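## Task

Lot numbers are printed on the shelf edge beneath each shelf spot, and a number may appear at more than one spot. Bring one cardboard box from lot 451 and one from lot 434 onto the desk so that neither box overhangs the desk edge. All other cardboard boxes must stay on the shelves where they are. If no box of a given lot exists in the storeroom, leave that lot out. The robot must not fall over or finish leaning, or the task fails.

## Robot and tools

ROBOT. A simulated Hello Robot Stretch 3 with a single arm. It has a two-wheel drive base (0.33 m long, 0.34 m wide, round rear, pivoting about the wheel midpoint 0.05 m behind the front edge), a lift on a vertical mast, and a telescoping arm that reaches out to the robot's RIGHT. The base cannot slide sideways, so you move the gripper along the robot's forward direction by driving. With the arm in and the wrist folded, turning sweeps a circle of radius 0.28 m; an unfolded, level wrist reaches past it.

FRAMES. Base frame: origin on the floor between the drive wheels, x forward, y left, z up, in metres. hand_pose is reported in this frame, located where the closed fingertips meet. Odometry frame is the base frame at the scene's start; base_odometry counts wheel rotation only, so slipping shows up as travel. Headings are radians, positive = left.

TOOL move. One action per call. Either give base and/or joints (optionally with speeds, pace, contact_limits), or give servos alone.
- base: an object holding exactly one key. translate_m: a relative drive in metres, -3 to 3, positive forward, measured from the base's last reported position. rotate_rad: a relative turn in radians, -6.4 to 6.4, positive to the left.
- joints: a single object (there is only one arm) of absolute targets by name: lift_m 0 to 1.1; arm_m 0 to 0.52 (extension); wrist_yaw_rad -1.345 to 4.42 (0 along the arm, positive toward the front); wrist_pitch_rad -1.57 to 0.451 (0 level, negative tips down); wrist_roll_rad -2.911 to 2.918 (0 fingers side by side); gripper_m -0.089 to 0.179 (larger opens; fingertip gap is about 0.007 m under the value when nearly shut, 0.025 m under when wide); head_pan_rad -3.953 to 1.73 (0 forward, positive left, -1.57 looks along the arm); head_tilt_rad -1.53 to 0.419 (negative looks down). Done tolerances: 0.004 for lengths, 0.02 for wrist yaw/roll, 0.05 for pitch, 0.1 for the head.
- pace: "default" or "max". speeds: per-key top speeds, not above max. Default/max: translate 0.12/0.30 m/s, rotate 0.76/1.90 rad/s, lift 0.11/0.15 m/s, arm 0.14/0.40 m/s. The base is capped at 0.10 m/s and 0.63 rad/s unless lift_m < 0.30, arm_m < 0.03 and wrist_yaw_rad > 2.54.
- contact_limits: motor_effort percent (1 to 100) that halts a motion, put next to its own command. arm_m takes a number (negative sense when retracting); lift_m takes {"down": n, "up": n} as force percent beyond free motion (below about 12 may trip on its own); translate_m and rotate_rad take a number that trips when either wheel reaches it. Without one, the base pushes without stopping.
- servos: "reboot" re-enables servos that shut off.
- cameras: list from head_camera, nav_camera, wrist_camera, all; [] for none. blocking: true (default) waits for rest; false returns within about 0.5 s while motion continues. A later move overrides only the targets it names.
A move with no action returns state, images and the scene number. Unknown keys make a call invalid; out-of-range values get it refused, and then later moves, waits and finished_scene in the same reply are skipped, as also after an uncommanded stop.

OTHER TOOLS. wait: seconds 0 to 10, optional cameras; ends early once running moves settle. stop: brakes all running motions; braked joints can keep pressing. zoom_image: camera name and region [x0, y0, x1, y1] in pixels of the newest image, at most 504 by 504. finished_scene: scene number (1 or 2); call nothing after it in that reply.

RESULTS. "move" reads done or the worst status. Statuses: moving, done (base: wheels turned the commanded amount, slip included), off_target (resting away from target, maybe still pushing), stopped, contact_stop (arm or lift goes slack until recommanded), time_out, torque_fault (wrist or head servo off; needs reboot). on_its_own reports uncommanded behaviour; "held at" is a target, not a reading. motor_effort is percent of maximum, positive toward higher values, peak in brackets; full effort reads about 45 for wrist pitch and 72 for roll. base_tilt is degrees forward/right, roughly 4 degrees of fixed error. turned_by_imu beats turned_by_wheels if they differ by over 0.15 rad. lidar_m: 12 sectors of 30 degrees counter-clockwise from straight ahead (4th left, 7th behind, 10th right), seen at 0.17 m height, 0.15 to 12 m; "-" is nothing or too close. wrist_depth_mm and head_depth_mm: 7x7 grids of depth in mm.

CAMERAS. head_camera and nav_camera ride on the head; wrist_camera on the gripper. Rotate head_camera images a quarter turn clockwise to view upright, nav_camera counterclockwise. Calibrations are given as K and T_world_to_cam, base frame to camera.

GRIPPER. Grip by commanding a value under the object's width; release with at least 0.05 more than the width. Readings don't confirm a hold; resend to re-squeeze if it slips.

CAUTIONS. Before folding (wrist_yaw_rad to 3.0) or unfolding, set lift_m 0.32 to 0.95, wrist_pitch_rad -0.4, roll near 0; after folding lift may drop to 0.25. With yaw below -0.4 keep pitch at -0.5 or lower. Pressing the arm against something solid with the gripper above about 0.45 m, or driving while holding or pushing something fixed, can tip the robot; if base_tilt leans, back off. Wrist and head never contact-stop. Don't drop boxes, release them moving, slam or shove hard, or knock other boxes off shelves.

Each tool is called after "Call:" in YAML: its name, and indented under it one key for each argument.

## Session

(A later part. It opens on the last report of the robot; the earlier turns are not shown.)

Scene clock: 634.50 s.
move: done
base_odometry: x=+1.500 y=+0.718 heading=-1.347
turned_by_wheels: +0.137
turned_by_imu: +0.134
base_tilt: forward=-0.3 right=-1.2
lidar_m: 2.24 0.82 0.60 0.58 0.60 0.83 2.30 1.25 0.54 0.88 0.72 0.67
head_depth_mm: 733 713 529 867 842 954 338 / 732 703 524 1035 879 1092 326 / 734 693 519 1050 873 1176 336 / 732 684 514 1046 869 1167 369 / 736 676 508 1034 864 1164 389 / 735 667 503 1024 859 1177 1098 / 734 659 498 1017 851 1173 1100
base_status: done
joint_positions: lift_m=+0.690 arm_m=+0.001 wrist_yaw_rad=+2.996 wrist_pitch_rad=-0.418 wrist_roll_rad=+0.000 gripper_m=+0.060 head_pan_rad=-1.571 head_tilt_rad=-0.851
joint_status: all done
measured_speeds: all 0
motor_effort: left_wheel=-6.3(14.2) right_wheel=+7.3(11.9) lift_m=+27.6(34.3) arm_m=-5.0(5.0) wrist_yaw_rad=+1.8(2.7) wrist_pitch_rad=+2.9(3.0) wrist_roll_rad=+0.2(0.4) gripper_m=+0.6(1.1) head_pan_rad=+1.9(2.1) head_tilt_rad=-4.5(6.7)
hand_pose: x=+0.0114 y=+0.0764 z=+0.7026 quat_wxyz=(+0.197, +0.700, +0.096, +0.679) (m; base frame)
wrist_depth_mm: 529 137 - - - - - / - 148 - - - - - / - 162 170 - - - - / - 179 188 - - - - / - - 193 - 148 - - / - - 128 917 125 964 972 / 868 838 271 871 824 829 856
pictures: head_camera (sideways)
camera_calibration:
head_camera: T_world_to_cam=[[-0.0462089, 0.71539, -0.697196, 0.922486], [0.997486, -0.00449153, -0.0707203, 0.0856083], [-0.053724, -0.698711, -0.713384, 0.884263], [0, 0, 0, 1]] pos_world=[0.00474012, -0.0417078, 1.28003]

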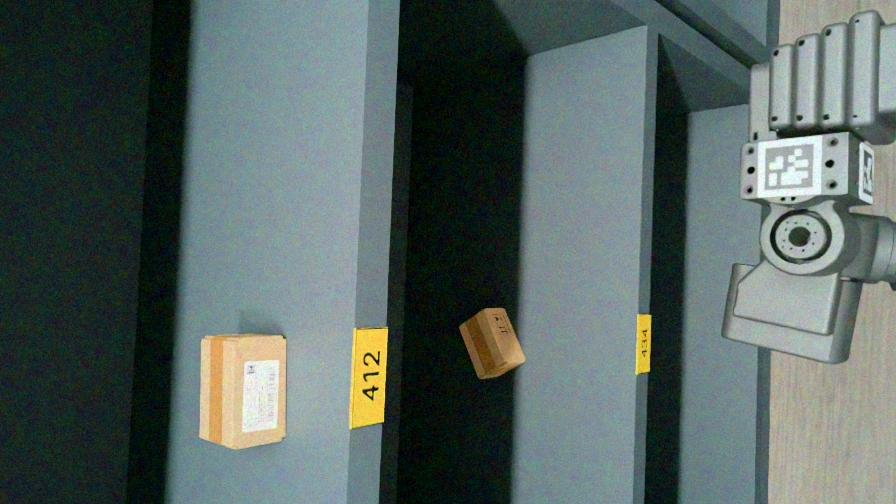

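Call:
zoom_image:
  camera: "head_camera"
  region: [615, 305, 675, 385]

Call:
zoom_image:
  camera: "head_camera"
  region: [442, 292, 542, 392]

Scaled by 6.300 from the camera's 896x504 image, which has a finer 1280x720 frame.

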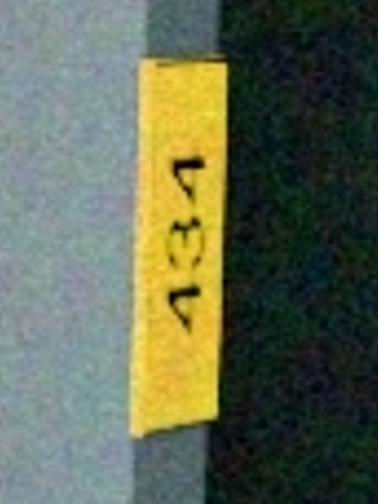

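Scaled by 5.040 from the camera's 896x504 image, which has a finer 1280x720 frame.

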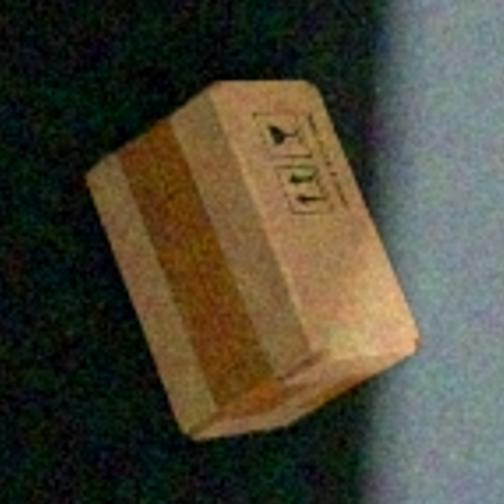

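Call:
move:
  base: {"translate_m": 0.013}
  joints: {"wrist_yaw_rad": 0.59, "gripper_m": 0.179}
  pace: "max"

Call:
move:
  joints: {"arm_m": 0.29}
  pace: "max"
  cameras: ["wrist_camera"]

Scene clock: 667.97 s.
move: done
base_odometry: x=+1.503 y=+0.705 heading=-1.347
turned_by_wheels: +0.000
turned_by_imu: +0.000
base_tilt: forward=-0.2 right=-1.2
lidar_m: 2.23 0.82 0.60 0.58 0.60 0.83 2.29 0.60 0.54 0.88 0.70 0.65
head_depth_mm: 732 711 529 903 846 975 338 / 729 703 525 1030 880 1143 326 / 733 693 519 1051 873 1182 337 / 733 688 513 1043 870 1172 370 / 735 678 508 1039 862 439 1075 / 733 667 504 1028 858 1183 1100 / 735 659 498 1020 852 1151 1100
base_status: done
joint_positions: lift_m=+0.690 arm_m=+0.001 wrist_yaw_rad=+0.593 wrist_pitch_rad=-0.418 wrist_roll_rad=+0.000 gripper_m=+0.179 head_pan_rad=-1.570 head_tilt_rad=-0.851
joint_status: all done
measured_speeds: all 0
motor_effort: left_wheel=+3.6(8.3) right_wheel=+6.7(11.5) lift_m=+26.0(26.5) arm_m=-4.6(5.3) wrist_yaw_rad=-3.9(7.1) wrist_pitch_rad=+2.8(3.0) wrist_roll_rad=-0.3(0.3) gripper_m=+0.7(84.1) head_pan_rad=+2.8(3.9) head_tilt_rad=-1.6(3.3)
hand_pose: x=+0.1039 y=-0.3317 z=+0.7026 quat_wxyz=(+0.705, +0.343, -0.618, +0.062) (m; base frame)
wrist_depth_mm: - 435 492 - - - - / - 459 - - - - - / - 490 - - - - - / - 596 498 497 478 433 488 / - 593 442 415 406 410 402 / 123 140 816 370 350 347 347 / 827 849 829 - 320 304 105
pictures: none

Scene clock: 669.97 s.
move: done
base_odometry: x=+1.503 y=+0.705 heading=-1.347
turned_by_wheels: +0.000
turned_by_imu: +0.000
base_tilt: forward=-0.3 right=-1.2
lidar_m: 2.24 0.83 0.61 0.58 0.61 0.83 2.30 0.60 0.54 0.88 0.70 0.65
head_depth_mm: 732 712 528 906 848 937 348 / 730 704 523 1004 454 372 334 / 729 693 518 552 851 1179 1117 / 732 686 513 631 848 1171 1115 / 733 677 508 917 863 1168 1107 / 735 664 503 1027 857 1178 1103 / 736 658 498 1021 853 1173 1095
base_status: not commanded
joint_positions: lift_m=+0.690 arm_m=+0.290 wrist_yaw_rad=+0.593 wrist_pitch_rad=-0.418 wrist_roll_rad=+0.000 gripper_m=+0.179 head_pan_rad=-1.570 head_tilt_rad=-0.851
joint_status: all done
measured_speeds: all 0
motor_effort: left_wheel=+3.7(4.3) right_wheel=+8.2(8.2) lift_m=+30.0(30.0) arm_m=+12.8(14.9) wrist_yaw_rad=-3.7(4.5) wrist_pitch_rad=+2.9(3.0) wrist_roll_rad=+0.0(0.3) gripper_m=+0.8(1.1) head_pan_rad=+2.4(3.9) head_tilt_rad=-0.9(2.8)
hand_pose: x=+0.1039 y=-0.6211 z=+0.7026 quat_wxyz=(+0.705, +0.343, -0.618, +0.061) (m; base frame)
wrist_depth_mm: 365 433 490 - - - - / 379 450 - - - - - / 396 471 - - - - - / 410 478 498 495 455 - - / 405 415 416 411 407 392 - / 118 333 350 350 346 347 - / 295 301 307 260 265 304 105
pictures: wrist_camera
camera_calibration:
wrist_camera: T_world_to_cam=[[-0.808019, -0.588604, -0.0255117, -0.257091], [-0.325162, 0.481647, -0.813809, 0.937315], [0.491299, -0.649278, -0.580572, 0.11976], [0, 0, 0, 1]] pos_world=[0.038207, -0.525022, 0.825766]

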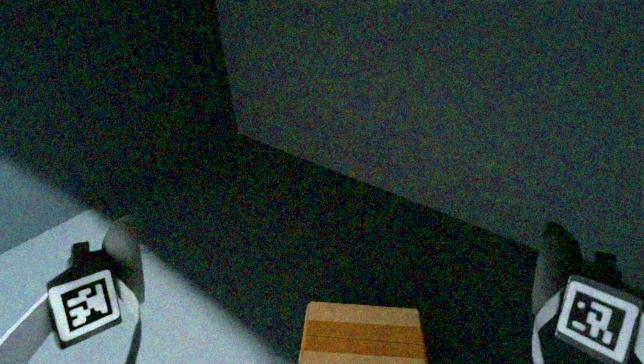

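Call:
move:
  joints: {"arm_m": 0.319, "lift_m": 0.64}
  base: {"translate_m": -0.003}
  cameras: ["wrist_camera"]

Scene clock: 717.30 s.
move: done
base_odometry: x=+1.502 y=+0.708 heading=-1.347
turned_by_wheels: +0.000
turned_by_imu: +0.000
base_tilt: forward=-0.4 right=-1.3
lidar_m: 2.24 0.82 0.60 0.58 0.61 0.83 2.30 0.60 0.54 0.87 0.70 0.66
head_depth_mm: 731 711 528 894 843 982 1128 / 732 703 523 1030 861 436 372 / 732 694 518 605 811 1157 1114 / 733 685 513 696 829 1171 1115 / 729 675 508 939 860 1160 1105 / 736 667 503 1027 856 1185 1098 / 735 658 497 1021 854 1178 1096
base_status: done
joint_positions: lift_m=+0.640 arm_m=+0.319 wrist_yaw_rad=+0.593 wrist_pitch_rad=-0.418 wrist_roll_rad=+0.000 gripper_m=+0.179 head_pan_rad=-1.570 head_tilt_rad=-0.851
joint_status: all done
measured_speeds: all 0
motor_effort: left_wheel=-6.1(7.8) right_wheel=-6.4(7.1) lift_m=+26.0(30.0) arm_m=+13.1(15.5) wrist_yaw_rad=-3.1(4.3) wrist_pitch_rad=+2.9(3.0) wrist_roll_rad=-0.2(0.3) gripper_m=+0.4(1.1) head_pan_rad=+2.6(3.0) head_tilt_rad=+1.1(1.1)
hand_pose: x=+0.1039 y=-0.6501 z=+0.6526 quat_wxyz=(+0.705, +0.343, -0.618, +0.061) (m; base frame)
wrist_depth_mm: 363 434 - - - - - / 381 449 - - - - - / 396 478 503 - - - - / 399 418 412 410 390 - - / 351 342 342 340 338 338 - / 123 277 294 289 290 287 284 / 244 248 255 200 210 245 105
pictures: wrist_camera
camera_calibration:
wrist_camera: T_world_to_cam=[[-0.808019, -0.588604, -0.0255117, -0.275436], [-0.325162, 0.481647, -0.813809, 0.910592], [0.491299, -0.649278, -0.580572, 0.0719024], [0, 0, 0, 1]] pos_world=[0.038207, -0.554022, 0.775766]

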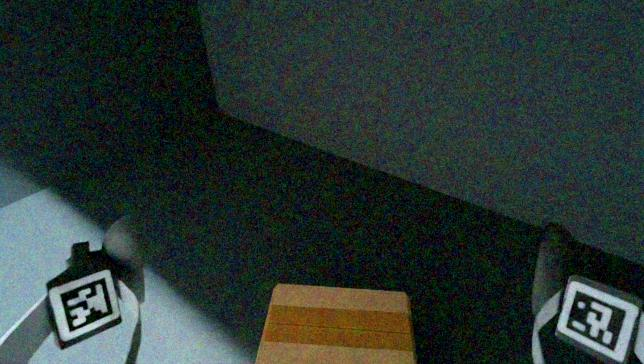

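Call:
move:
  joints: {"lift_m": 0.555}
  speeds: {"lift_m": 0.06}
  contact_limits: {"lift_m": {"down": 14}}
  cameras: ["wrist_camera"]

Call:
move:
  joints: {"gripper_m": 0.075}
  cameras: ["wrist_camera"]

Scene clock: 730.27 s.
move: done
base_odometry: x=+1.502 y=+0.708 heading=-1.347
turned_by_wheels: +0.000
turned_by_imu: +0.000
base_tilt: forward=-0.3 right=-1.1
lidar_m: 2.25 0.83 0.60 0.58 0.60 0.83 2.30 0.60 0.54 0.88 0.71 0.66
head_depth_mm: 730 715 529 894 841 985 1134 / 729 705 523 1028 878 1059 465 / 729 695 518 1049 638 816 1064 / 732 688 513 1040 772 1173 1107 / 734 675 508 1038 844 1169 1108 / 735 668 503 1026 859 1182 1100 / 735 659 499 1019 852 1180 1095
base_status: not commanded
joint_positions: lift_m=+0.555 arm_m=+0.319 wrist_yaw_rad=+0.593 wrist_pitch_rad=-0.418 wrist_roll_rad=+0.000 gripper_m=+0.179 head_pan_rad=-1.570 head_tilt_rad=-0.850
joint_status: all done
measured_speeds: all 0
motor_effort: left_wheel=-6.4(6.7) right_wheel=-6.0(7.1) lift_m=+23.3(28.6) arm_m=+11.1(12.3) wrist_yaw_rad=-3.2(4.3) wrist_pitch_rad=+2.9(3.0) wrist_roll_rad=+0.2(0.3) gripper_m=+0.8(1.0) head_pan_rad=+1.1(2.4) head_tilt_rad=+2.2(2.9)
contact_limits: lift_m down 14 (down: maximum 72; up: maximum 65)
hand_pose: x=+0.1039 y=-0.6501 z=+0.5676 quat_wxyz=(+0.705, +0.343, -0.618, +0.061) (m; base frame)
wrist_depth_mm: 367 434 - - - - - / 378 434 456 399 - - - / 347 343 341 335 331 312 - / 272 271 267 264 264 260 260 / 231 215 207 148 148 217 222 / 123 144 148 135 134 185 184 / 157 165 160 155 154 161 107
pictures: wrist_camera
camera_calibration:
wrist_camera: T_world_to_cam=[[-0.808019, -0.588604, -0.0255117, -0.277605], [-0.325162, 0.481647, -0.813809, 0.841418], [0.491299, -0.649278, -0.580572, 0.0225539], [0, 0, 0, 1]] pos_world=[0.038207, -0.554022, 0.690766]

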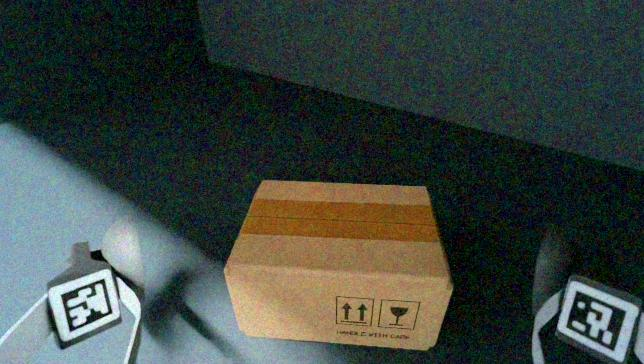

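Scene clock: 731.83 s.
move: done
base_odometry: x=+1.502 y=+0.708 heading=-1.347
turned_by_wheels: +0.000
turned_by_imu: +0.000
base_tilt: forward=-0.4 right=-1.1
lidar_m: 2.25 0.83 0.60 0.58 0.61 0.83 2.30 0.60 0.54 0.88 0.70 0.66
head_depth_mm: 732 712 529 895 842 985 1127 / 733 701 523 1034 882 1059 465 / 733 696 519 1050 637 819 1067 / 732 687 514 1043 774 1169 1117 / 735 676 508 1040 844 1159 1108 / 733 667 503 1030 856 1182 1099 / 735 661 500 1021 851 1181 1099
base_status: not commanded
joint_positions: lift_m=+0.555 arm_m=+0.319 wrist_yaw_rad=+0.591 wrist_pitch_rad=-0.418 wrist_roll_rad=+0.000 gripper_m=+0.075 head_pan_rad=-1.570 head_tilt_rad=-0.850
joint_status: all done
measured_speeds: all 0
motor_effort: left_wheel=-6.2(6.7) right_wheel=-5.9(6.8) lift_m=+23.6(23.8) arm_m=+9.9(12.0) wrist_yaw_rad=-1.8(3.9) wrist_pitch_rad=+2.8(3.0) wrist_roll_rad=-0.1(0.3) gripper_m=-7.8(84.7) head_pan_rad=+1.3(1.9) head_tilt_rad=+2.3(2.8)
contact_limits: lift_m down 14 (down: maximum 72; up: maximum 65)
hand_pose: x=+0.1035 y=-0.6504 z=+0.5676 quat_wxyz=(+0.705, +0.342, -0.619, +0.061) (m; base frame)
wrist_depth_mm: 367 430 - - - - - / 382 432 458 399 - - - / 345 343 339 334 331 311 - / 272 270 268 265 263 261 259 / 224 223 150 148 148 216 216 / 191 189 136 136 134 180 184 / 170 157 157 156 155 154 166
pictures: wrist_camera
camera_calibration:
wrist_camera: T_world_to_cam=[[-0.809079, -0.587147, -0.0254701, -0.277005], [-0.324323, 0.482213, -0.813809, 0.841684], [0.490108, -0.650175, -0.580574, 0.0221362], [0, 0, 0, 1]] pos_world=[0.0380086, -0.554122, 0.690766]

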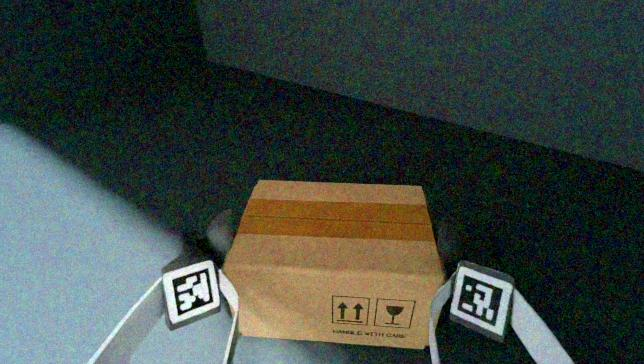

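Call:
move:
  joints: {"gripper_m": 0.045}

Call:
move:
  joints: {"lift_m": 0.635}
  speeds: {"lift_m": 0.05}
  cameras: ["wrist_camera"]

Scene clock: 739.33 s.
move: done
base_odometry: x=+1.502 y=+0.708 heading=-1.347
turned_by_wheels: +0.000
turned_by_imu: +0.000
base_tilt: forward=-0.4 right=-1.2
lidar_m: 2.25 0.83 0.60 0.58 0.61 0.83 2.31 0.60 0.54 0.87 0.71 0.66
head_depth_mm: 730 711 530 896 841 982 1133 / 731 705 524 1025 879 1056 465 / 730 695 519 1048 638 819 1060 / 732 684 514 1042 770 1167 1114 / 731 677 509 1035 844 1166 1107 / 733 667 503 1025 862 1178 1105 / 736 660 498 1023 855 1175 1101
base_status: not commanded
joint_positions: lift_m=+0.555 arm_m=+0.319 wrist_yaw_rad=+0.591 wrist_pitch_rad=-0.417 wrist_roll_rad=+0.000 gripper_m=+0.046 head_pan_rad=-1.570 head_tilt_rad=-0.850
joint_status: all done
measured_speeds: all 0
motor_effort: left_wheel=-6.0(6.6) right_wheel=-6.0(6.5) lift_m=+23.2(23.8) arm_m=+8.3(9.5) wrist_yaw_rad=-1.3(2.8) wrist_pitch_rad=+2.7(3.0) wrist_roll_rad=+0.0(0.3) gripper_m=-17.7(90.9) head_pan_rad=+0.3(1.2) head_tilt_rad=+1.8(2.7)
contact_limits: lift_m down 14 (down: maximum 72; up: maximum 65)
hand_pose: x=+0.1036 y=-0.6505 z=+0.5679 quat_wxyz=(+0.705, +0.342, -0.619, +0.061) (m; base frame)
wrist_depth_mm: 367 432 - - - - - / 377 434 462 405 - - - / 347 343 342 339 334 313 - / 273 272 269 267 265 262 260 / 225 224 150 149 148 217 217 / 190 190 137 137 134 180 185 / 171 157 159 156 155 155 166
pictures: none

Scene clock: 741.47 s.
move: done
base_odometry: x=+1.502 y=+0.708 heading=-1.347
turned_by_wheels: +0.000
turned_by_imu: +0.000
base_tilt: forward=-0.2 right=-1.2
lidar_m: 2.24 0.83 0.60 0.58 0.61 0.83 2.30 0.60 0.54 0.88 0.70 0.66
head_depth_mm: 730 713 529 896 843 977 1130 / 730 704 524 1032 842 441 376 / 733 696 519 615 655 1158 1101 / 731 686 514 700 831 1170 1114 / 731 677 508 870 862 1164 1103 / 734 669 504 1023 857 1175 1110 / 737 660 498 1025 850 1174 1101
base_status: not commanded
joint_positions: lift_m=+0.635 arm_m=+0.319 wrist_yaw_rad=+0.591 wrist_pitch_rad=-0.421 wrist_roll_rad=+0.000 gripper_m=+0.046 head_pan_rad=-1.570 head_tilt_rad=-0.850
joint_status: all done
measured_speeds: all 0
motor_effort: left_wheel=-6.4(6.7) right_wheel=-5.7(6.7) lift_m=+31.0(33.6) arm_m=+8.0(9.0) wrist_yaw_rad=-1.0(3.1) wrist_pitch_rad=+3.4(3.6) wrist_roll_rad=+0.1(0.3) gripper_m=-17.3(18.3) head_pan_rad=+0.2(1.2) head_tilt_rad=+1.8(2.5)
hand_pose: x=+0.1033 y=-0.6501 z=+0.6470 quat_wxyz=(+0.705, +0.343, -0.618, +0.060) (m; base frame)
wrist_depth_mm: 362 433 - - - - - / 377 454 - - - - - / 399 464 507 459 - - - / 394 404 404 401 379 - - / 336 347 152 150 150 325 311 / 288 278 137 136 135 272 278 / 257 238 236 159 156 233 243
pictures: wrist_camera
camera_calibration:
wrist_camera: T_world_to_cam=[[-0.80913, -0.587073, -0.025561, -0.274862], [-0.325547, 0.484047, -0.81223, 0.906394], [0.489211, -0.648878, -0.582777, 0.0708567], [0, 0, 0, 1]] pos_world=[0.0380105, -0.554125, 0.770468]

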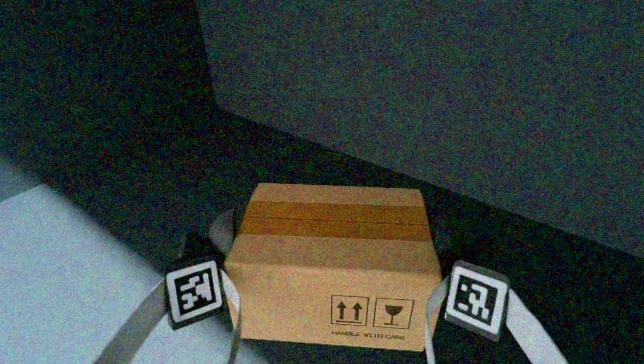

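Call:
move:
  joints: {"arm_m": 0.0, "lift_m": 0.66}
  cameras: ["wrist_camera"]

Call:
move:
  base: {"translate_m": -0.86}
  joints: {"wrist_yaw_rad": 1.9, "lift_m": 0.75, "head_tilt_rad": -0.5, "head_pan_rad": -3.14}
  cameras: ["wrist_camera", "nav_camera"]

Scene clock: 775.70 s.
move: done
base_odometry: x=+1.502 y=+0.708 heading=-1.347
turned_by_wheels: +0.000
turned_by_imu: +0.000
base_tilt: forward=-0.4 right=-1.1
lidar_m: 2.24 0.83 0.60 0.58 0.61 0.83 2.30 0.60 0.54 0.88 0.71 0.66
head_depth_mm: 732 715 530 895 843 985 1106 / 731 705 524 1034 881 1143 352 / 731 695 520 1049 875 1175 358 / 733 689 514 1042 872 1170 389 / 733 679 509 1036 869 470 1066 / 734 669 504 1027 855 627 1103 / 737 660 499 1021 852 1173 1101
base_status: not commanded
joint_positions: lift_m=+0.660 arm_m=+0.001 wrist_yaw_rad=+0.591 wrist_pitch_rad=-0.422 wrist_roll_rad=+0.000 gripper_m=+0.046 head_pan_rad=-1.570 head_tilt_rad=-0.850
joint_status: all done
measured_speeds: all 0
motor_effort: left_wheel=-6.2(6.9) right_wheel=-5.6(6.7) lift_m=+29.0(35.7) arm_m=-13.1(14.2) wrist_yaw_rad=-0.7(3.0) wrist_pitch_rad=+3.5(3.7) wrist_roll_rad=+0.2(0.3) gripper_m=-17.6(18.2) head_pan_rad=-0.6(1.2) head_tilt_rad=+2.0(2.5)
hand_pose: x=+0.1033 y=-0.3316 z=+0.6719 quat_wxyz=(+0.705, +0.343, -0.618, +0.060) (m; base frame)
wrist_depth_mm: - 434 498 - - - - / - 463 - - - - - / - 497 538 532 526 521 518 / - 562 457 440 440 436 439 / - - 151 150 150 366 361 / 966 124 137 136 135 301 309 / 861 801 158 155 151 125 270
pictures: wrist_camera
camera_calibration:
wrist_camera: T_world_to_cam=[[-0.809124, -0.587082, -0.0255445, -0.0872584], [-0.325904, 0.484489, -0.811823, 0.772245], [0.488983, -0.648541, -0.583344, 0.292574], [0, 0, 0, 1]] pos_world=[0.038011, -0.235625, 0.795369]

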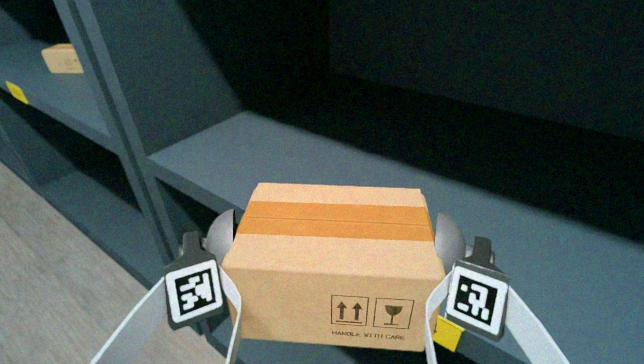

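Scene clock: 785.43 s.
move: done
base_odometry: x=+1.311 y=+1.547 heading=-1.347
turned_by_wheels: +0.000
turned_by_imu: +0.000
base_tilt: forward=-0.2 right=-1.2
lidar_m: 2.25 0.83 0.60 0.58 0.61 0.83 1.47 0.60 0.59 0.87 0.60 0.60
head_depth_mm: 1228 1326 1425 1546 1531 1473 1325 / 1224 1333 1438 1579 1749 1611 1320 / 1219 1323 1440 1590 1756 1606 335 / 1223 1320 1438 1579 1753 1600 1308 / 1222 1319 1451 1579 1754 1594 1297 / 1219 1326 1428 1579 1746 1579 1293 / 1226 1320 1443 1582 1753 1572 1286
base_status: done
joint_positions: lift_m=+0.750 arm_m=+0.001 wrist_yaw_rad=+1.897 wrist_pitch_rad=-0.422 wrist_roll_rad=+0.000 gripper_m=+0.046 head_pan_rad=-3.140 head_tilt_rad=-0.500
joint_status: all done
measured_speeds: all 0
motor_effort: left_wheel=-4.9(12.7) right_wheel=-5.8(11.9) lift_m=+31.1(35.4) arm_m=-9.5(13.5) wrist_yaw_rad=+2.1(7.3) wrist_pitch_rad=+3.5(3.7) wrist_roll_rad=+0.2(0.4) gripper_m=-17.7(18.2) head_pan_rad=+3.5(5.0) head_tilt_rad=-4.2(6.1)
hand_pose: x=+0.1908 y=-0.0739 z=+0.7618 quat_wxyz=(+0.524, +0.648, -0.282, +0.476) (m; base frame)
wrist_depth_mm: - - - - - - - / - - - - - - - / - - - - - - - / - - - - - - - / - - 151 151 150 - - / - - 137 136 135 - - / - 868 872 159 155 125 -
pictures: nav_camera (sideways), wrist_camera
camera_calibration:
nav_camera: T_world_to_cam=[[-0.456086, -0.0177178, 0.889759, -1.11201], [-0.0184, 0.999776, 0.0104768, 0.0366749], [-0.889745, -0.0115932, -0.45631, 0.552522], [0, 0, 0, 1]] pos_world=[-0.0148915, -0.0499635, 1.24116]
wrist_camera: T_world_to_cam=[[0.354845, -0.934576, -0.0255446, -0.110618], [-0.552987, -0.187774, -0.811755, 0.742583], [0.75385, 0.302173, -0.583439, 0.489167], [0, 0, 0, 1]] pos_world=[0.0811326, -0.111757, 0.885369]

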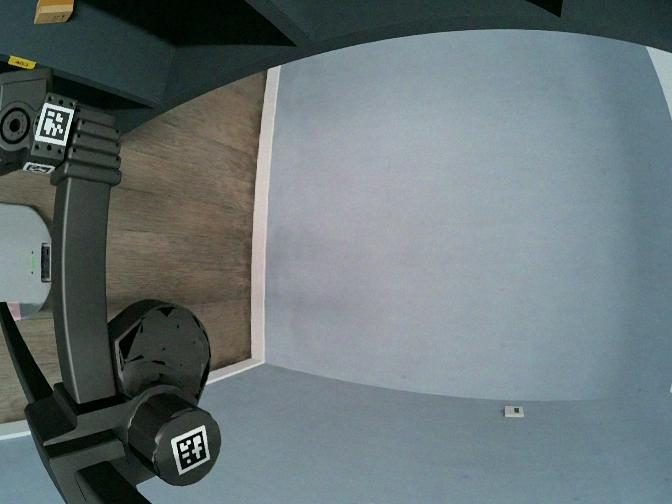

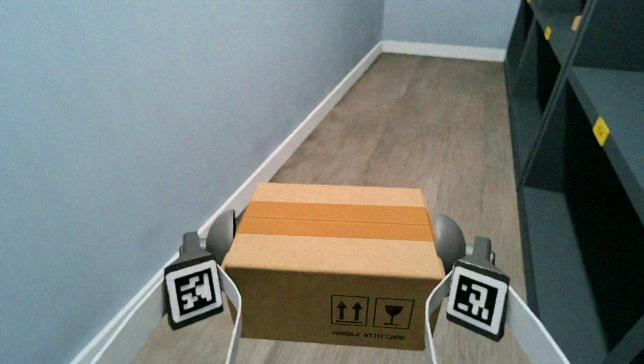

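Call:
move:
  base: {"translate_m": -0.85}

Call:
move:
  base: {"rotate_rad": 1.752}
  cameras: ["nav_camera", "wrist_camera"]

Scene clock: 802.23 s.
move: done
base_odometry: x=+1.123 y=+2.375 heading=-1.348
turned_by_wheels: +0.000
turned_by_imu: -0.001
base_tilt: forward=-0.2 right=-1.2
lidar_m: 2.23 0.83 0.60 0.59 0.61 0.65 0.63 0.65 0.90 2.46 0.58 0.60
head_depth_mm: 509 550 599 657 730 816 915 / 508 549 598 660 728 819 877 / 508 549 600 658 728 818 335 / 508 549 598 657 731 820 896 / 507 548 597 658 729 817 928 / 506 548 596 656 726 817 927 / 507 547 596 653 726 813 925
base_status: done
joint_positions: lift_m=+0.750 arm_m=+0.001 wrist_yaw_rad=+1.897 wrist_pitch_rad=-0.422 wrist_roll_rad=+0.000 gripper_m=+0.046 head_pan_rad=-3.140 head_tilt_rad=-0.500
joint_status: not commanded
measured_speeds: all 0
motor_effort: left_wheel=-8.5(12.6) right_wheel=-1.9(12.5) lift_m=+28.6(30.8) arm_m=-5.8(9.1) wrist_yaw_rad=+2.6(3.7) wrist_pitch_rad=+3.5(3.7) wrist_roll_rad=-0.2(0.4) gripper_m=-17.8(18.3) head_pan_rad=+3.7(4.0) head_tilt_rad=-3.5(5.5)
hand_pose: x=+0.1908 y=-0.0739 z=+0.7618 quat_wxyz=(+0.524, +0.648, -0.282, +0.476) (m; base frame)
wrist_depth_mm: - - - - - - - / - - - - - - - / - - - - - - - / - - - - - - - / - - 151 150 150 - - / - - 137 136 135 945 - / - 858 876 158 156 125 -
pictures: none

Scene clock: 806.13 s.
move: done
base_odometry: x=+1.123 y=+2.375 heading=+0.404
turned_by_wheels: +1.752
turned_by_imu: +1.723
base_tilt: forward=-0.3 right=-1.3
lidar_m: 0.58 0.64 0.63 0.63 0.69 1.08 0.95 0.58 1.33 1.42 0.72 0.59
head_depth_mm: 2556 2744 2924 2711 2130 1630 1364 / 2582 2794 3026 3025 2114 1609 1323 / 2627 2804 3118 3019 2079 1611 335 / 2656 2866 3139 2943 2075 1598 1305 / 2730 2898 3140 2857 2055 1598 1307 / 2780 2999 3255 2730 1884 1450 1230 / 727 753 785 820 861 904 952
base_status: done
joint_positions: lift_m=+0.750 arm_m=+0.001 wrist_yaw_rad=+1.897 wrist_pitch_rad=-0.422 wrist_roll_rad=+0.000 gripper_m=+0.046 head_pan_rad=-3.140 head_tilt_rad=-0.500
joint_status: not commanded
measured_speeds: all 0
motor_effort: left_wheel=-8.6(13.1) right_wheel=+8.8(11.8) lift_m=+28.5(29.4) arm_m=-12.7(13.4) wrist_yaw_rad=+2.5(3.1) wrist_pitch_rad=+3.5(3.7) wrist_roll_rad=+0.1(0.3) gripper_m=-17.6(18.2) head_pan_rad=+3.5(3.9) head_tilt_rad=-3.4(4.5)
hand_pose: x=+0.1908 y=-0.0739 z=+0.7618 quat_wxyz=(+0.524, +0.648, -0.282, +0.476) (m; base frame)
wrist_depth_mm: 599 728 - 518 458 408 364 / 599 791 - - 497 437 389 / 614 - - - 523 468 418 / 632 - 931 176 176 503 440 / - - 151 150 150 528 478 / - - 137 136 135 122 516 / - 860 870 158 153 110 535
pictures: nav_camera (sideways), wrist_camera
camera_calibration:
nav_camera: T_world_to_cam=[[-0.456086, -0.0177178, 0.889759, -1.11201], [-0.0184, 0.999776, 0.0104768, 0.0366749], [-0.889745, -0.0115932, -0.45631, 0.552522], [0, 0, 0, 1]] pos_world=[-0.0148915, -0.0499635, 1.24116]
wrist_camera: T_world_to_cam=[[0.354916, -0.934548, -0.0255985, -0.110573], [-0.552973, -0.187769, -0.811766, 0.742592], [0.753827, 0.302264, -0.583422, 0.489164], [0, 0, 0, 1]] pos_world=[0.0811326, -0.111757, 0.885369]

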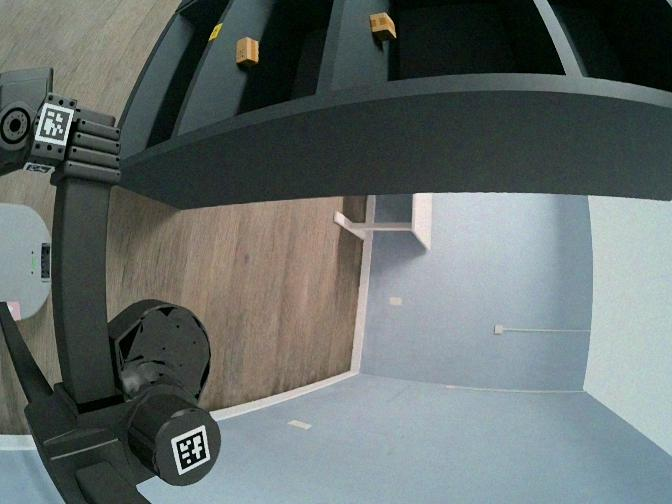

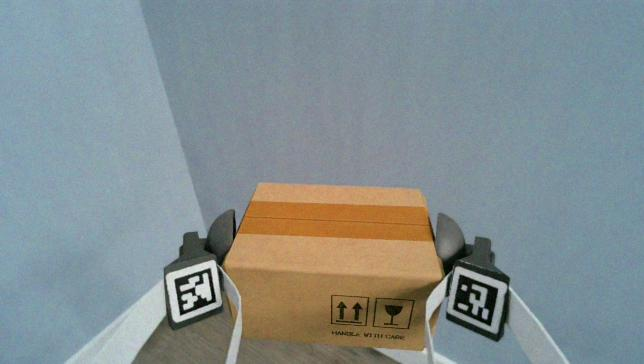

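Call:
move:
  base: {"rotate_rad": -0.134}
  cameras: ["nav_camera"]

Call:
move:
  base: {"translate_m": -1.25}
  cameras: ["nav_camera", "wrist_camera"]

Scene clock: 855.70 s.
move: done
base_odometry: x=+1.123 y=+2.375 heading=+0.270
turned_by_wheels: -0.134
turned_by_imu: -0.132
base_tilt: forward=-0.4 right=-1.3
lidar_m: 0.58 0.61 0.65 0.63 0.66 0.92 2.83 0.58 1.29 2.02 0.80 0.60
head_depth_mm: 2002 1927 1900 1822 1755 1584 1365 / 2611 2788 2845 2646 2107 1620 1314 / 2647 2893 3066 2959 2091 1614 335 / 2634 2849 3068 2966 2067 1610 1304 / 2647 2888 3106 2924 2054 1588 1297 / 2672 2861 3045 2865 2043 1583 1298 / 2646 2872 3093 2876 1959 1429 1191
base_status: done
joint_positions: lift_m=+0.750 arm_m=+0.001 wrist_yaw_rad=+1.897 wrist_pitch_rad=-0.422 wrist_roll_rad=+0.000 gripper_m=+0.046 head_pan_rad=-3.140 head_tilt_rad=-0.500
joint_status: not commanded
measured_speeds: all 0
motor_effort: left_wheel=+7.9(10.7) right_wheel=-10.7(12.9) lift_m=+27.5(28.3) arm_m=-10.9(12.3) wrist_yaw_rad=+2.0(3.3) wrist_pitch_rad=+3.6(3.7) wrist_roll_rad=-0.1(0.2) gripper_m=-17.5(18.3) head_pan_rad=+3.5(3.8) head_tilt_rad=-2.9(4.1)
hand_pose: x=+0.1908 y=-0.0739 z=+0.7618 quat_wxyz=(+0.524, +0.648, -0.282, +0.476) (m; base frame)
wrist_depth_mm: 631 - 539 504 458 422 384 / 627 753 - 535 496 449 413 / - 837 - - 531 487 436 / - 908 - 177 176 517 473 / - - 151 150 150 530 511 / - - 137 136 135 - 535 / - 887 884 158 153 119 -
pictures: nav_camera (sideways)
camera_calibration:
nav_camera: T_world_to_cam=[[-0.456086, -0.0177178, 0.889759, -1.11201], [-0.0184, 0.999776, 0.0104768, 0.0366749], [-0.889745, -0.0115932, -0.45631, 0.552522], [0, 0, 0, 1]] pos_world=[-0.0148915, -0.0499635, 1.24116]

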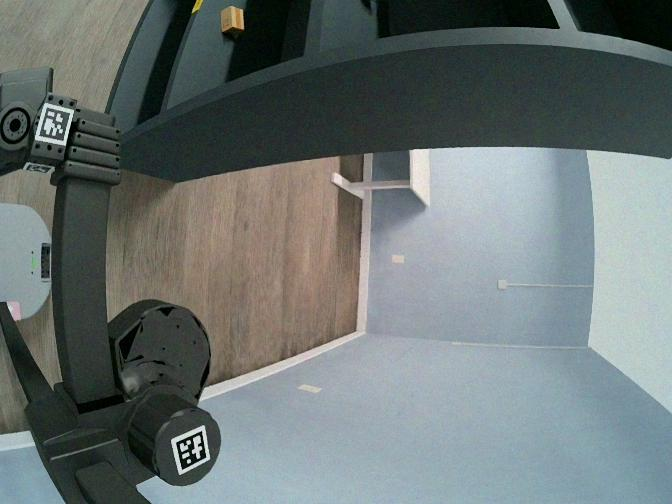

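Scene clock: 869.33 s.
move: done
base_odometry: x=-0.081 y=+2.041 heading=+0.271
turned_by_wheels: +0.000
turned_by_imu: -0.001
base_tilt: forward=-0.3 right=-1.2
lidar_m: 1.82 0.92 0.69 0.67 0.70 0.98 1.92 1.65 2.47 1.25 0.50 0.51
head_depth_mm: 1598 1722 1855 1913 1880 1618 1358 / 1588 1724 1878 2041 2103 1623 1324 / 1616 1715 1870 2065 2083 1601 335 / 1605 1732 1895 2076 2074 1603 1307 / 1618 1735 1896 2083 2036 1598 1304 / 1612 1730 1908 2080 2059 1583 1287 / 1626 1742 1882 2100 2035 1578 1286
base_status: done
joint_positions: lift_m=+0.750 arm_m=+0.001 wrist_yaw_rad=+1.897 wrist_pitch_rad=-0.422 wrist_roll_rad=+0.000 gripper_m=+0.046 head_pan_rad=-3.140 head_tilt_rad=-0.500
joint_status: not commanded
measured_speeds: all 0
motor_effort: left_wheel=-3.0(9.6) right_wheel=-8.9(15.6) lift_m=+25.4(28.3) arm_m=-8.6(12.0) wrist_yaw_rad=+1.5(3.8) wrist_pitch_rad=+3.5(3.7) wrist_roll_rad=+0.0(0.3) gripper_m=-17.6(18.4) head_pan_rad=+3.7(3.9) head_tilt_rad=-2.2(4.0)
hand_pose: x=+0.1908 y=-0.0739 z=+0.7618 quat_wxyz=(+0.524, +0.648, -0.282, +0.476) (m; base frame)
wrist_depth_mm: - - - - - - - / - - - - - - - / - - - - - - - / - - - - - - - / - - 151 150 150 - - / - - 137 136 135 125 - / - 889 872 158 156 125 -
pictures: nav_camera (sideways), wrist_camera
camera_calibration:
nav_camera: T_world_to_cam=[[-0.456086, -0.0177178, 0.889759, -1.11201], [-0.0184, 0.999776, 0.0104768, 0.0366749], [-0.889745, -0.0115932, -0.45631, 0.552522], [0, 0, 0, 1]] pos_world=[-0.0148915, -0.0499635, 1.24116]
wrist_camera: T_world_to_cam=[[0.355065, -0.934491, -0.0255967, -0.110581], [-0.552967, -0.187868, -0.811747, 0.742564], [0.753762, 0.302377, -0.583448, 0.489205], [0, 0, 0, 1]] pos_world=[0.0811326, -0.111757, 0.885369]

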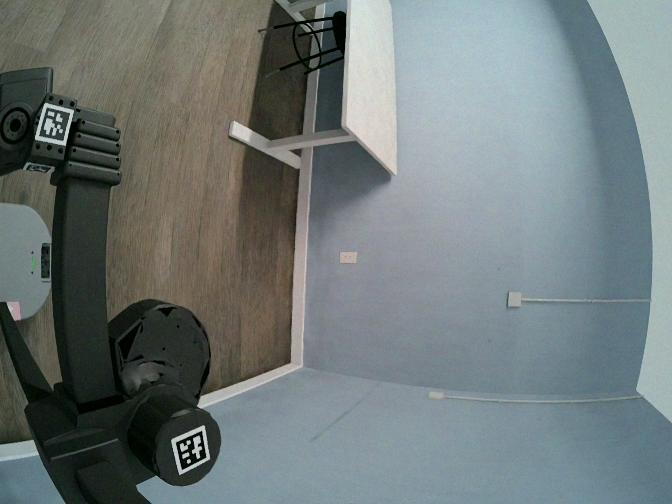

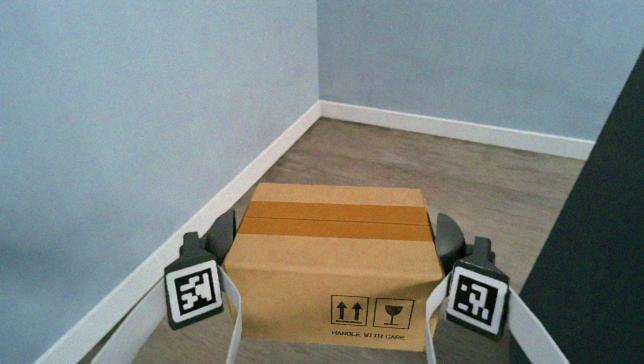

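Call:
move:
  base: {"rotate_rad": -1.949}
  joints: {"head_pan_rad": -1.57, "head_tilt_rad": -0.6, "lift_m": 0.85}
  cameras: ["nav_camera"]

Call:
move:
  base: {"translate_m": 0.95}
  cameras: ["nav_camera"]

Scene clock: 883.80 s.
move: done
base_odometry: x=-0.081 y=+2.041 heading=-1.678
turned_by_wheels: -1.949
turned_by_imu: -1.918
base_tilt: forward=-0.4 right=-1.2
lidar_m: 3.41 0.83 0.50 0.63 1.53 0.81 0.67 0.67 0.75 1.22 1.67 1.64
head_depth_mm: 934 967 1010 1051 1098 1150 1188 / 1102 1151 1201 1269 1342 1387 - / 1352 1423 1502 1607 1663 1485 - / 1630 1785 1966 2140 1848 1471 295 / 1625 1777 1984 2178 1829 1464 1200 / 1581 1721 1898 2109 1826 1450 1216 / 1526 1668 1843 2030 1799 1447 1212
base_status: done
joint_positions: lift_m=+0.850 arm_m=+0.001 wrist_yaw_rad=+1.897 wrist_pitch_rad=-0.422 wrist_roll_rad=+0.000 gripper_m=+0.046 head_pan_rad=-1.570 head_tilt_rad=-0.601
joint_status: all done
measured_speeds: all 0
motor_effort: left_wheel=+7.6(11.4) right_wheel=-10.0(14.0) lift_m=+24.9(33.8) arm_m=-12.2(13.3) wrist_yaw_rad=+2.5(3.3) wrist_pitch_rad=+3.6(3.7) wrist_roll_rad=-0.1(0.3) gripper_m=-17.1(18.3) head_pan_rad=-3.1(5.9) head_tilt_rad=-3.4(8.1)
hand_pose: x=+0.1908 y=-0.0738 z=+0.8618 quat_wxyz=(+0.524, +0.648, -0.282, +0.476) (m; base frame)
wrist_depth_mm: - - - - - - - / - - - - - - - / - - - - - - - / - - - - - - - / - - 151 150 150 - - / 559 - 137 136 135 - - / - 124 982 158 156 976 -
pictures: nav_camera (sideways)
camera_calibration:
nav_camera: T_world_to_cam=[[0.0177337, -0.543061, 0.839506, -1.04936], [-0.99978, -0.0190311, 0.0088085, 0.0448521], [0.0111932, -0.839478, -0.543279, 0.66025], [0, 0, 0, 1]] pos_world=[0.0560611, -0.014749, 1.23925]

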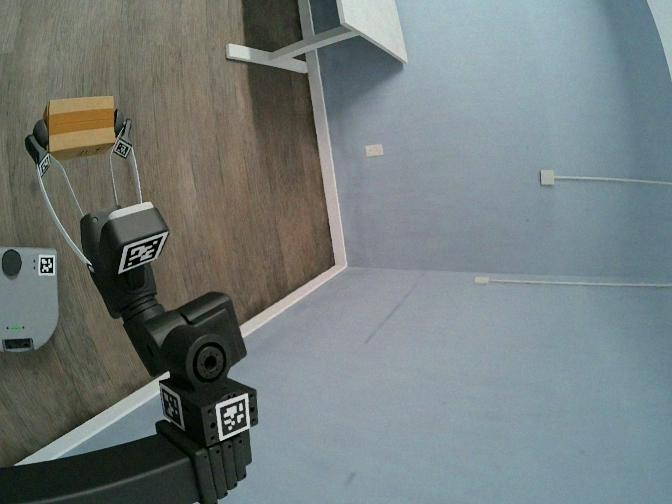

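Scene clock: 894.43 s.
move: done
base_odometry: x=-0.183 y=+1.097 heading=-1.678
turned_by_wheels: +0.000
turned_by_imu: +0.000
base_tilt: forward=-0.3 right=-1.3
lidar_m: 2.72 1.51 0.80 0.67 0.66 0.74 1.57 1.56 1.75 1.17 1.16 1.16
head_depth_mm: 1567 1749 2003 2240 1874 1501 1337 / 1518 1677 1903 2160 1867 1489 - / 1458 1604 1818 2042 1841 1472 - / 1409 1556 1734 1954 1841 1473 295 / 1368 1500 1631 1090 1815 1459 1195 / 1325 1452 1525 1079 1687 1451 1222 / 1283 1404 1495 1068 1727 1452 1213
base_status: done
joint_positions: lift_m=+0.850 arm_m=+0.001 wrist_yaw_rad=+1.897 wrist_pitch_rad=-0.422 wrist_roll_rad=+0.000 gripper_m=+0.046 head_pan_rad=-1.570 head_tilt_rad=-0.601
joint_status: not commanded
measured_speeds: all 0
motor_effort: left_wheel=+3.3(11.9) right_wheel=+6.0(10.2) lift_m=+31.2(32.2) arm_m=-3.0(12.2) wrist_yaw_rad=+2.0(3.6) wrist_pitch_rad=+3.5(3.7) wrist_roll_rad=+0.2(0.4) gripper_m=-18.0(18.5) head_pan_rad=-3.1(3.9) head_tilt_rad=+1.6(3.6)
hand_pose: x=+0.1908 y=-0.0738 z=+0.8618 quat_wxyz=(+0.524, +0.648, -0.282, +0.476) (m; base frame)
wrist_depth_mm: - - - - - - - / - - - - - - - / - - - - - - - / - - - - - - - / - - 151 150 150 - - / - 123 137 136 135 - - / - 975 986 158 156 964 -
pictures: nav_camera (sideways)
camera_calibration:
nav_camera: T_world_to_cam=[[0.0175162, -0.543068, 0.839506, -1.0494], [-0.999788, -0.0185783, 0.00884232, 0.0448132], [0.0107946, -0.839483, -0.543279, 0.660189], [0, 0, 0, 1]] pos_world=[0.0560587, -0.014848, 1.23925]

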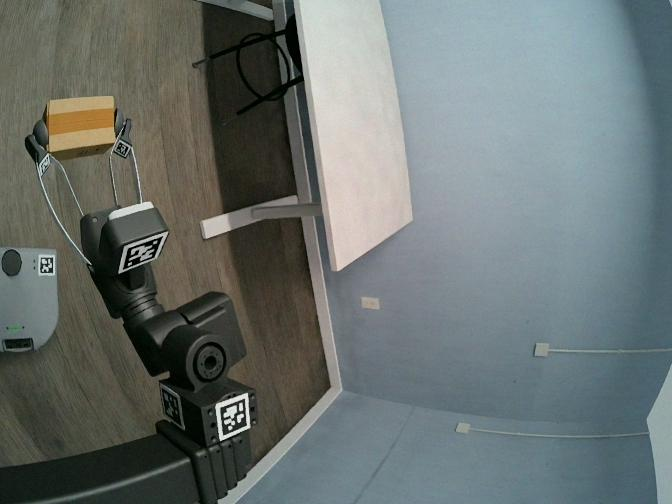

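Call:
move:
  base: {"translate_m": 0.6}
  joints: {"wrist_yaw_rad": 0.0, "head_tilt_rad": -0.7}
  cameras: ["head_camera", "wrist_camera"]

Scene clock: 940.73 s.
move: done
base_odometry: x=-0.247 y=+0.500 heading=-1.678
turned_by_wheels: +0.000
turned_by_imu: +0.000
base_tilt: forward=-0.3 right=-1.2
lidar_m: 2.16 1.95 1.03 0.86 0.86 0.95 2.13 2.12 1.19 0.92 0.78 1.11
head_depth_mm: 1393 1580 1730 1060 1700 1435 - / 1338 1519 1329 1038 1645 1426 - / 1291 1448 1313 986 1630 480 - / 1253 1401 1293 939 1662 320 - / 1206 1348 1286 935 1564 1333 1170 / 1171 1306 1270 926 1594 1359 1159 / 1137 1262 1252 926 1498 1325 1153
base_status: done
joint_positions: lift_m=+0.850 arm_m=+0.001 wrist_yaw_rad=+0.003 wrist_pitch_rad=-0.422 wrist_roll_rad=+0.000 gripper_m=+0.046 head_pan_rad=-1.570 head_tilt_rad=-0.700
joint_status: all done
measured_speeds: all 0
motor_effort: left_wheel=+6.6(12.1) right_wheel=+3.2(11.5) lift_m=+29.2(31.2) arm_m=+4.6(5.1) wrist_yaw_rad=-3.5(6.9) wrist_pitch_rad=+3.5(3.7) wrist_roll_rad=+0.0(0.3) gripper_m=-17.8(18.1) head_pan_rad=-3.0(3.6) head_tilt_rad=-6.0(8.3)
hand_pose: x=-0.0208 y=-0.3695 z=+0.8618 quat_wxyz=(+0.692, +0.149, -0.691, -0.147) (m; base frame)
wrist_depth_mm: - - - - - - - / - - - - - - - / - - - - - - - / - - - 177 - - - / - - 151 151 150 - - / - 124 137 136 135 - - / - 980 977 159 156 968 -
pictures: head_camera (sideways), wrist_camera
camera_calibration:
head_camera: T_world_to_cam=[[-0.0467528, 0.602594, -0.796677, 1.0521], [0.997493, -0.0142449, -0.0693123, 0.0837179], [-0.0531158, -0.797921, -0.600418, 0.737246], [0, 0, 0, 1]] pos_world=[0.0048402, -0.044536, 1.28665]
wrist_camera: T_world_to_cam=[[-0.998883, -0.0397089, -0.0256159, -0.00679038], [-0.00240007, 0.584019, -0.811737, 0.947869], [0.0471933, -0.810768, -0.583462, 0.370414], [0, 0, 0, 1]] pos_world=[-0.0219889, -0.253523, 0.985369]

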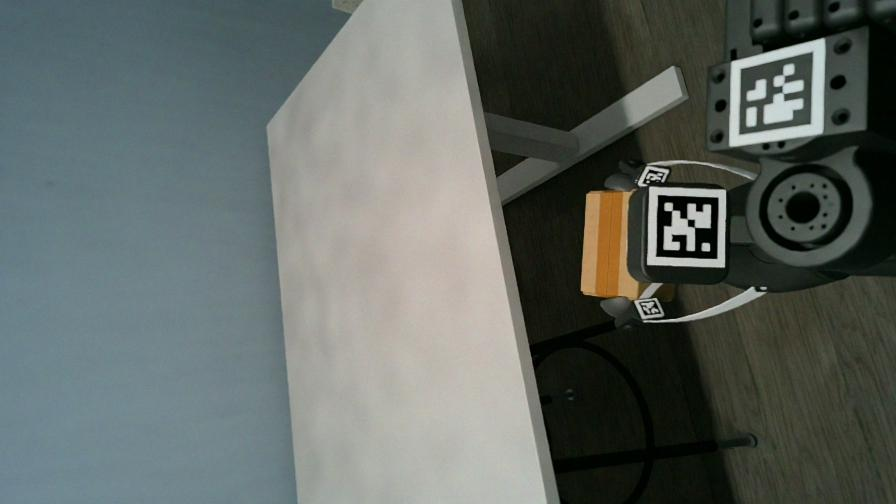

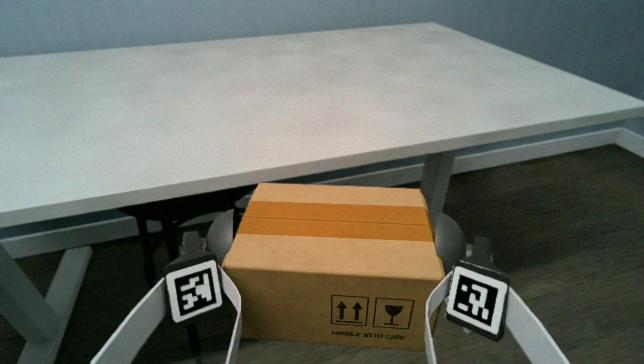

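Call:
move:
  joints: {"arm_m": 0.445}

Call:
move:
  joints: {"lift_m": 0.758}
  speeds: {"lift_m": 0.06}
  contact_limits: {"lift_m": {"down": 16}}
  cameras: ["head_camera", "wrist_camera"]

Scene clock: 960.33 s.
move: done
base_odometry: x=-0.247 y=+0.500 heading=-1.678
turned_by_wheels: +0.000
turned_by_imu: +0.000
base_tilt: forward=-0.3 right=-1.2
lidar_m: 2.16 1.94 1.03 0.86 0.86 0.96 2.13 2.12 1.19 0.92 0.78 1.11
head_depth_mm: 1395 1576 1730 1052 305 - 1162 / 1337 1518 1267 391 1495 1364 1186 / 1292 1454 567 947 1624 1386 1179 / 1252 1402 672 902 1661 1369 1169 / 1212 1353 1277 932 1597 1366 1165 / 1171 1295 1257 926 1581 1359 1161 / 1133 1262 1255 918 1496 1326 1154
base_status: not commanded
joint_positions: lift_m=+0.850 arm_m=+0.445 wrist_yaw_rad=+0.003 wrist_pitch_rad=-0.422 wrist_roll_rad=+0.000 gripper_m=+0.046 head_pan_rad=-1.570 head_tilt_rad=-0.700
joint_status: all done
measured_speeds: all 0
motor_effort: left_wheel=+6.3(6.9) right_wheel=+2.5(3.9) lift_m=+27.6(29.2) arm_m=+12.9(15.2) wrist_yaw_rad=-1.6(4.7) wrist_pitch_rad=+3.5(3.7) wrist_roll_rad=+0.0(0.3) gripper_m=-17.6(18.3) head_pan_rad=-2.1(3.5) head_tilt_rad=-5.2(6.3)
hand_pose: x=-0.0208 y=-0.8139 z=+0.8618 quat_wxyz=(+0.692, +0.149, -0.691, -0.147) (m; base frame)
wrist_depth_mm: - - - - - - - / - - - - - - - / - - - - - - - / - - - 176 - - - / - - 151 150 150 - - / - - 137 136 135 - - / - - 154 155 150 110 -
pictures: none

Scene clock: 962.47 s.
move: done
base_odometry: x=-0.247 y=+0.500 heading=-1.678
turned_by_wheels: +0.000
turned_by_imu: +0.000
base_tilt: forward=-0.3 right=-1.1
lidar_m: 2.16 1.94 1.03 0.86 0.85 0.96 2.14 2.12 1.19 0.92 0.78 1.11
head_depth_mm: 1384 1580 1725 1056 1709 1330 295 / 1336 1512 1328 995 414 349 318 / 1299 1456 1313 628 1618 1380 1177 / 1252 1396 1295 718 1666 1367 1173 / 1205 1344 1283 935 1605 1372 1166 / 1176 1302 1259 929 1592 1363 1158 / 1138 1258 1245 917 1500 1326 1150
base_status: not commanded
joint_positions: lift_m=+0.758 arm_m=+0.445 wrist_yaw_rad=+0.003 wrist_pitch_rad=-0.422 wrist_roll_rad=+0.000 gripper_m=+0.046 head_pan_rad=-1.570 head_tilt_rad=-0.700
joint_status: all done
measured_speeds: all 0
motor_effort: left_wheel=+6.6(6.9) right_wheel=+3.6(3.9) lift_m=+26.1(26.5) arm_m=+12.0(13.5) wrist_yaw_rad=-2.5(4.2) wrist_pitch_rad=+3.6(3.7) wrist_roll_rad=+0.0(0.3) gripper_m=-17.4(18.2) head_pan_rad=-2.3(3.1) head_tilt_rad=-4.8(5.9)
contact_limits: lift_m down 16 (down: maximum 72; up: maximum 65)
hand_pose: x=-0.0208 y=-0.8139 z=+0.7698 quat_wxyz=(+0.692, +0.149, -0.691, -0.147) (m; base frame)
wrist_depth_mm: - - - - - - - / - - - - - - - / - - - - - - - / - - - 176 - - - / - - 151 150 150 - - / - - 137 136 135 - - / - - 154 155 150 110 -
pictures: head_camera (sideways), wrist_camera
camera_calibration:
head_camera: T_world_to_cam=[[-0.0467496, 0.602657, -0.79663, 1.05205], [0.997494, -0.0142394, -0.0693093, 0.0837143], [-0.0531133, -0.797873, -0.600481, 0.737329], [0, 0, 0, 1]] pos_world=[0.00484021, -0.0445357, 1.28665]
wrist_camera: T_world_to_cam=[[-0.998883, -0.0397016, -0.0256241, -0.0267813], [-0.00239963, 0.584198, -0.811607, 1.13274], [0.0471917, -0.810639, -0.583641, -0.0433193], [0, 0, 0, 1]] pos_world=[-0.0219889, -0.697923, 0.893369]

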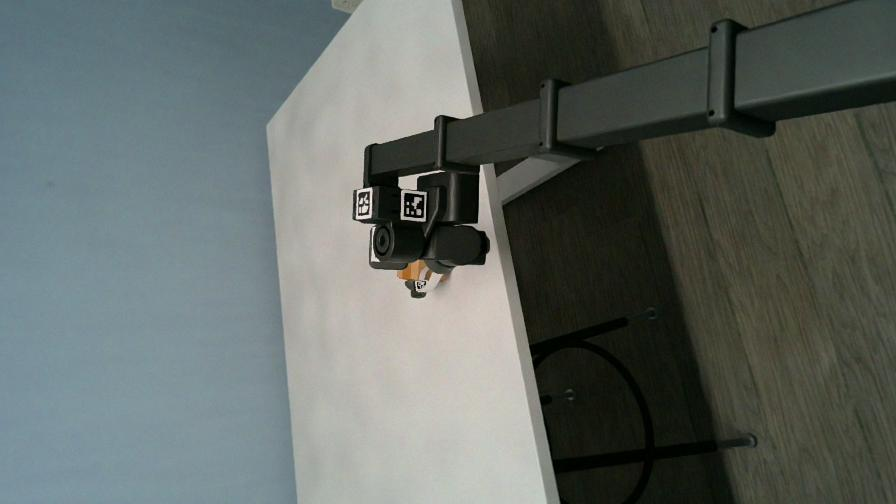

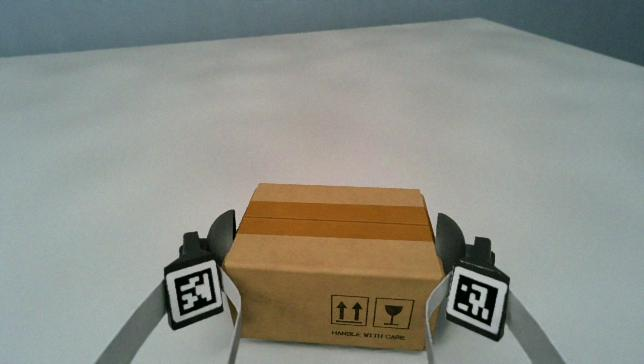

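Call:
move:
  joints: {"lift_m": 0.741}
  speeds: {"lift_m": 0.03}
  contact_limits: {"lift_m": {"down": 14}}
  cameras: ["wrist_camera"]

Scene clock: 969.03 s.
move: done
base_odometry: x=-0.247 y=+0.500 heading=-1.678
turned_by_wheels: +0.000
turned_by_imu: +0.000
base_tilt: forward=-0.2 right=-1.3
lidar_m: 2.15 1.94 1.03 0.86 0.86 0.96 2.13 2.12 1.19 0.92 0.78 1.11
head_depth_mm: 1388 1577 1731 1061 1685 1403 310 / 1342 1509 1326 1000 439 368 318 / 1296 1448 1305 632 1624 1380 1175 / 1246 1402 1298 665 1660 1372 1177 / 1210 1343 1281 929 1596 1368 1162 / 1167 1299 1264 924 1581 1354 1166 / 1137 1257 1248 922 1499 1322 1156
base_status: not commanded
joint_positions: lift_m=+0.741 arm_m=+0.445 wrist_yaw_rad=+0.003 wrist_pitch_rad=-0.415 wrist_roll_rad=+0.000 gripper_m=+0.046 head_pan_rad=-1.570 head_tilt_rad=-0.700
joint_status: all done
measured_speeds: all 0
motor_effort: left_wheel=+6.2(6.9) right_wheel=+2.9(3.6) lift_m=+22.0(30.2) arm_m=+8.8(9.6) wrist_yaw_rad=-3.6(5.1) wrist_pitch_rad=+2.3(3.7) wrist_roll_rad=+0.0(0.3) gripper_m=-17.8(18.3) head_pan_rad=-2.1(2.9) head_tilt_rad=-4.3(5.7)
contact_limits: lift_m down 14 (down: maximum 72; up: maximum 65)
hand_pose: x=-0.0208 y=-0.8147 z=+0.7543 quat_wxyz=(+0.692, +0.147, -0.691, -0.145) (m; base frame)
wrist_depth_mm: - - - - - - - / - - - - - - - / - - - - - - - / - - - 173 - - - / - - 150 149 149 - - / - - 137 137 135 - - / - - 155 155 151 110 -
pictures: wrist_camera
camera_calibration:
wrist_camera: T_world_to_cam=[[-0.998883, -0.039872, -0.0253553, -0.0275534], [-0.00239883, 0.578707, -0.815532, 1.11911], [0.0471902, -0.81456, -0.578156, -0.060376], [0, 0, 0, 1]] pos_world=[-0.0219889, -0.697915, 0.877064]

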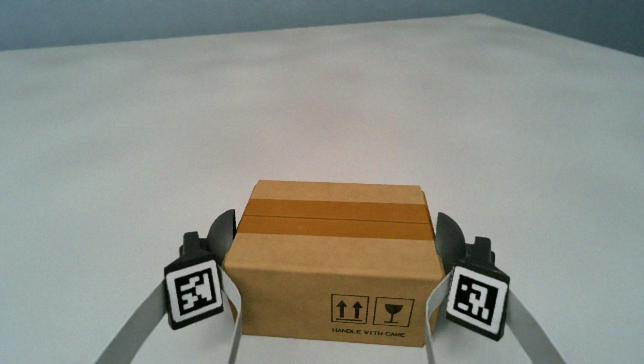

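Call:
move:
  joints: {"gripper_m": 0.179}
  cameras: ["wrist_camera"]

Scene clock: 977.57 s.
move: done
base_odometry: x=-0.247 y=+0.500 heading=-1.678
turned_by_wheels: +0.000
turned_by_imu: +0.000
base_tilt: forward=-0.4 right=-1.1
lidar_m: 2.16 1.95 1.03 0.86 0.86 0.95 2.13 2.13 1.19 0.92 0.78 1.11
head_depth_mm: 1382 1576 1720 1056 1696 1403 310 / 1343 1508 1330 1001 440 368 319 / 1295 1456 1320 629 1625 1376 1175 / 1248 1399 1296 666 1664 1381 1168 / 1203 1349 1277 905 1598 1361 1164 / 1172 1294 1269 925 1581 1357 1164 / 1133 1260 1248 918 1494 1317 1156
base_status: not commanded
joint_positions: lift_m=+0.741 arm_m=+0.445 wrist_yaw_rad=+0.003 wrist_pitch_rad=-0.415 wrist_roll_rad=+0.000 gripper_m=+0.179 head_pan_rad=-1.570 head_tilt_rad=-0.700
joint_status: all done
measured_speeds: all 0
motor_effort: left_wheel=+6.4(6.9) right_wheel=+3.4(4.1) lift_m=+29.3(30.4) arm_m=+4.6(6.8) wrist_yaw_rad=-3.0(4.7) wrist_pitch_rad=+2.4(2.4) wrist_roll_rad=-0.2(0.4) gripper_m=+0.4(83.8) head_pan_rad=-1.9(2.8) head_tilt_rad=-4.4(5.0)
contact_limits: lift_m down 14 (down: maximum 72; up: maximum 65)
hand_pose: x=-0.0208 y=-0.8147 z=+0.7543 quat_wxyz=(+0.692, +0.147, -0.691, -0.145) (m; base frame)
wrist_depth_mm: - - - - - - - / - - - - - - - / - - - - - - - / - - - 173 - - - / - 142 149 149 149 - - / - 126 141 136 134 - - / - - - 154 149 - 105
pictures: wrist_camera
camera_calibration:
wrist_camera: T_world_to_cam=[[-0.998883, -0.0398744, -0.0253493, -0.0275603], [-0.0023985, 0.578593, -0.815613, 1.1191], [0.047189, -0.814641, -0.578043, -0.0605318], [0, 0, 0, 1]] pos_world=[-0.0219889, -0.697915, 0.877064]

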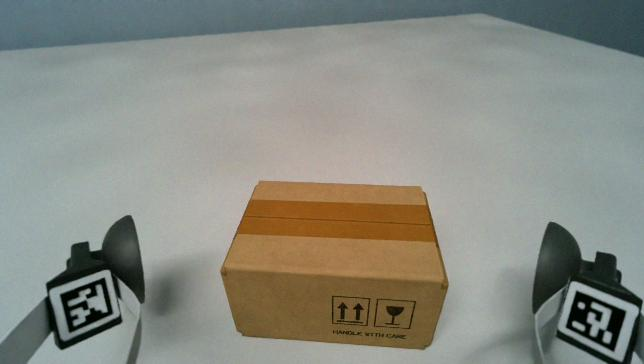

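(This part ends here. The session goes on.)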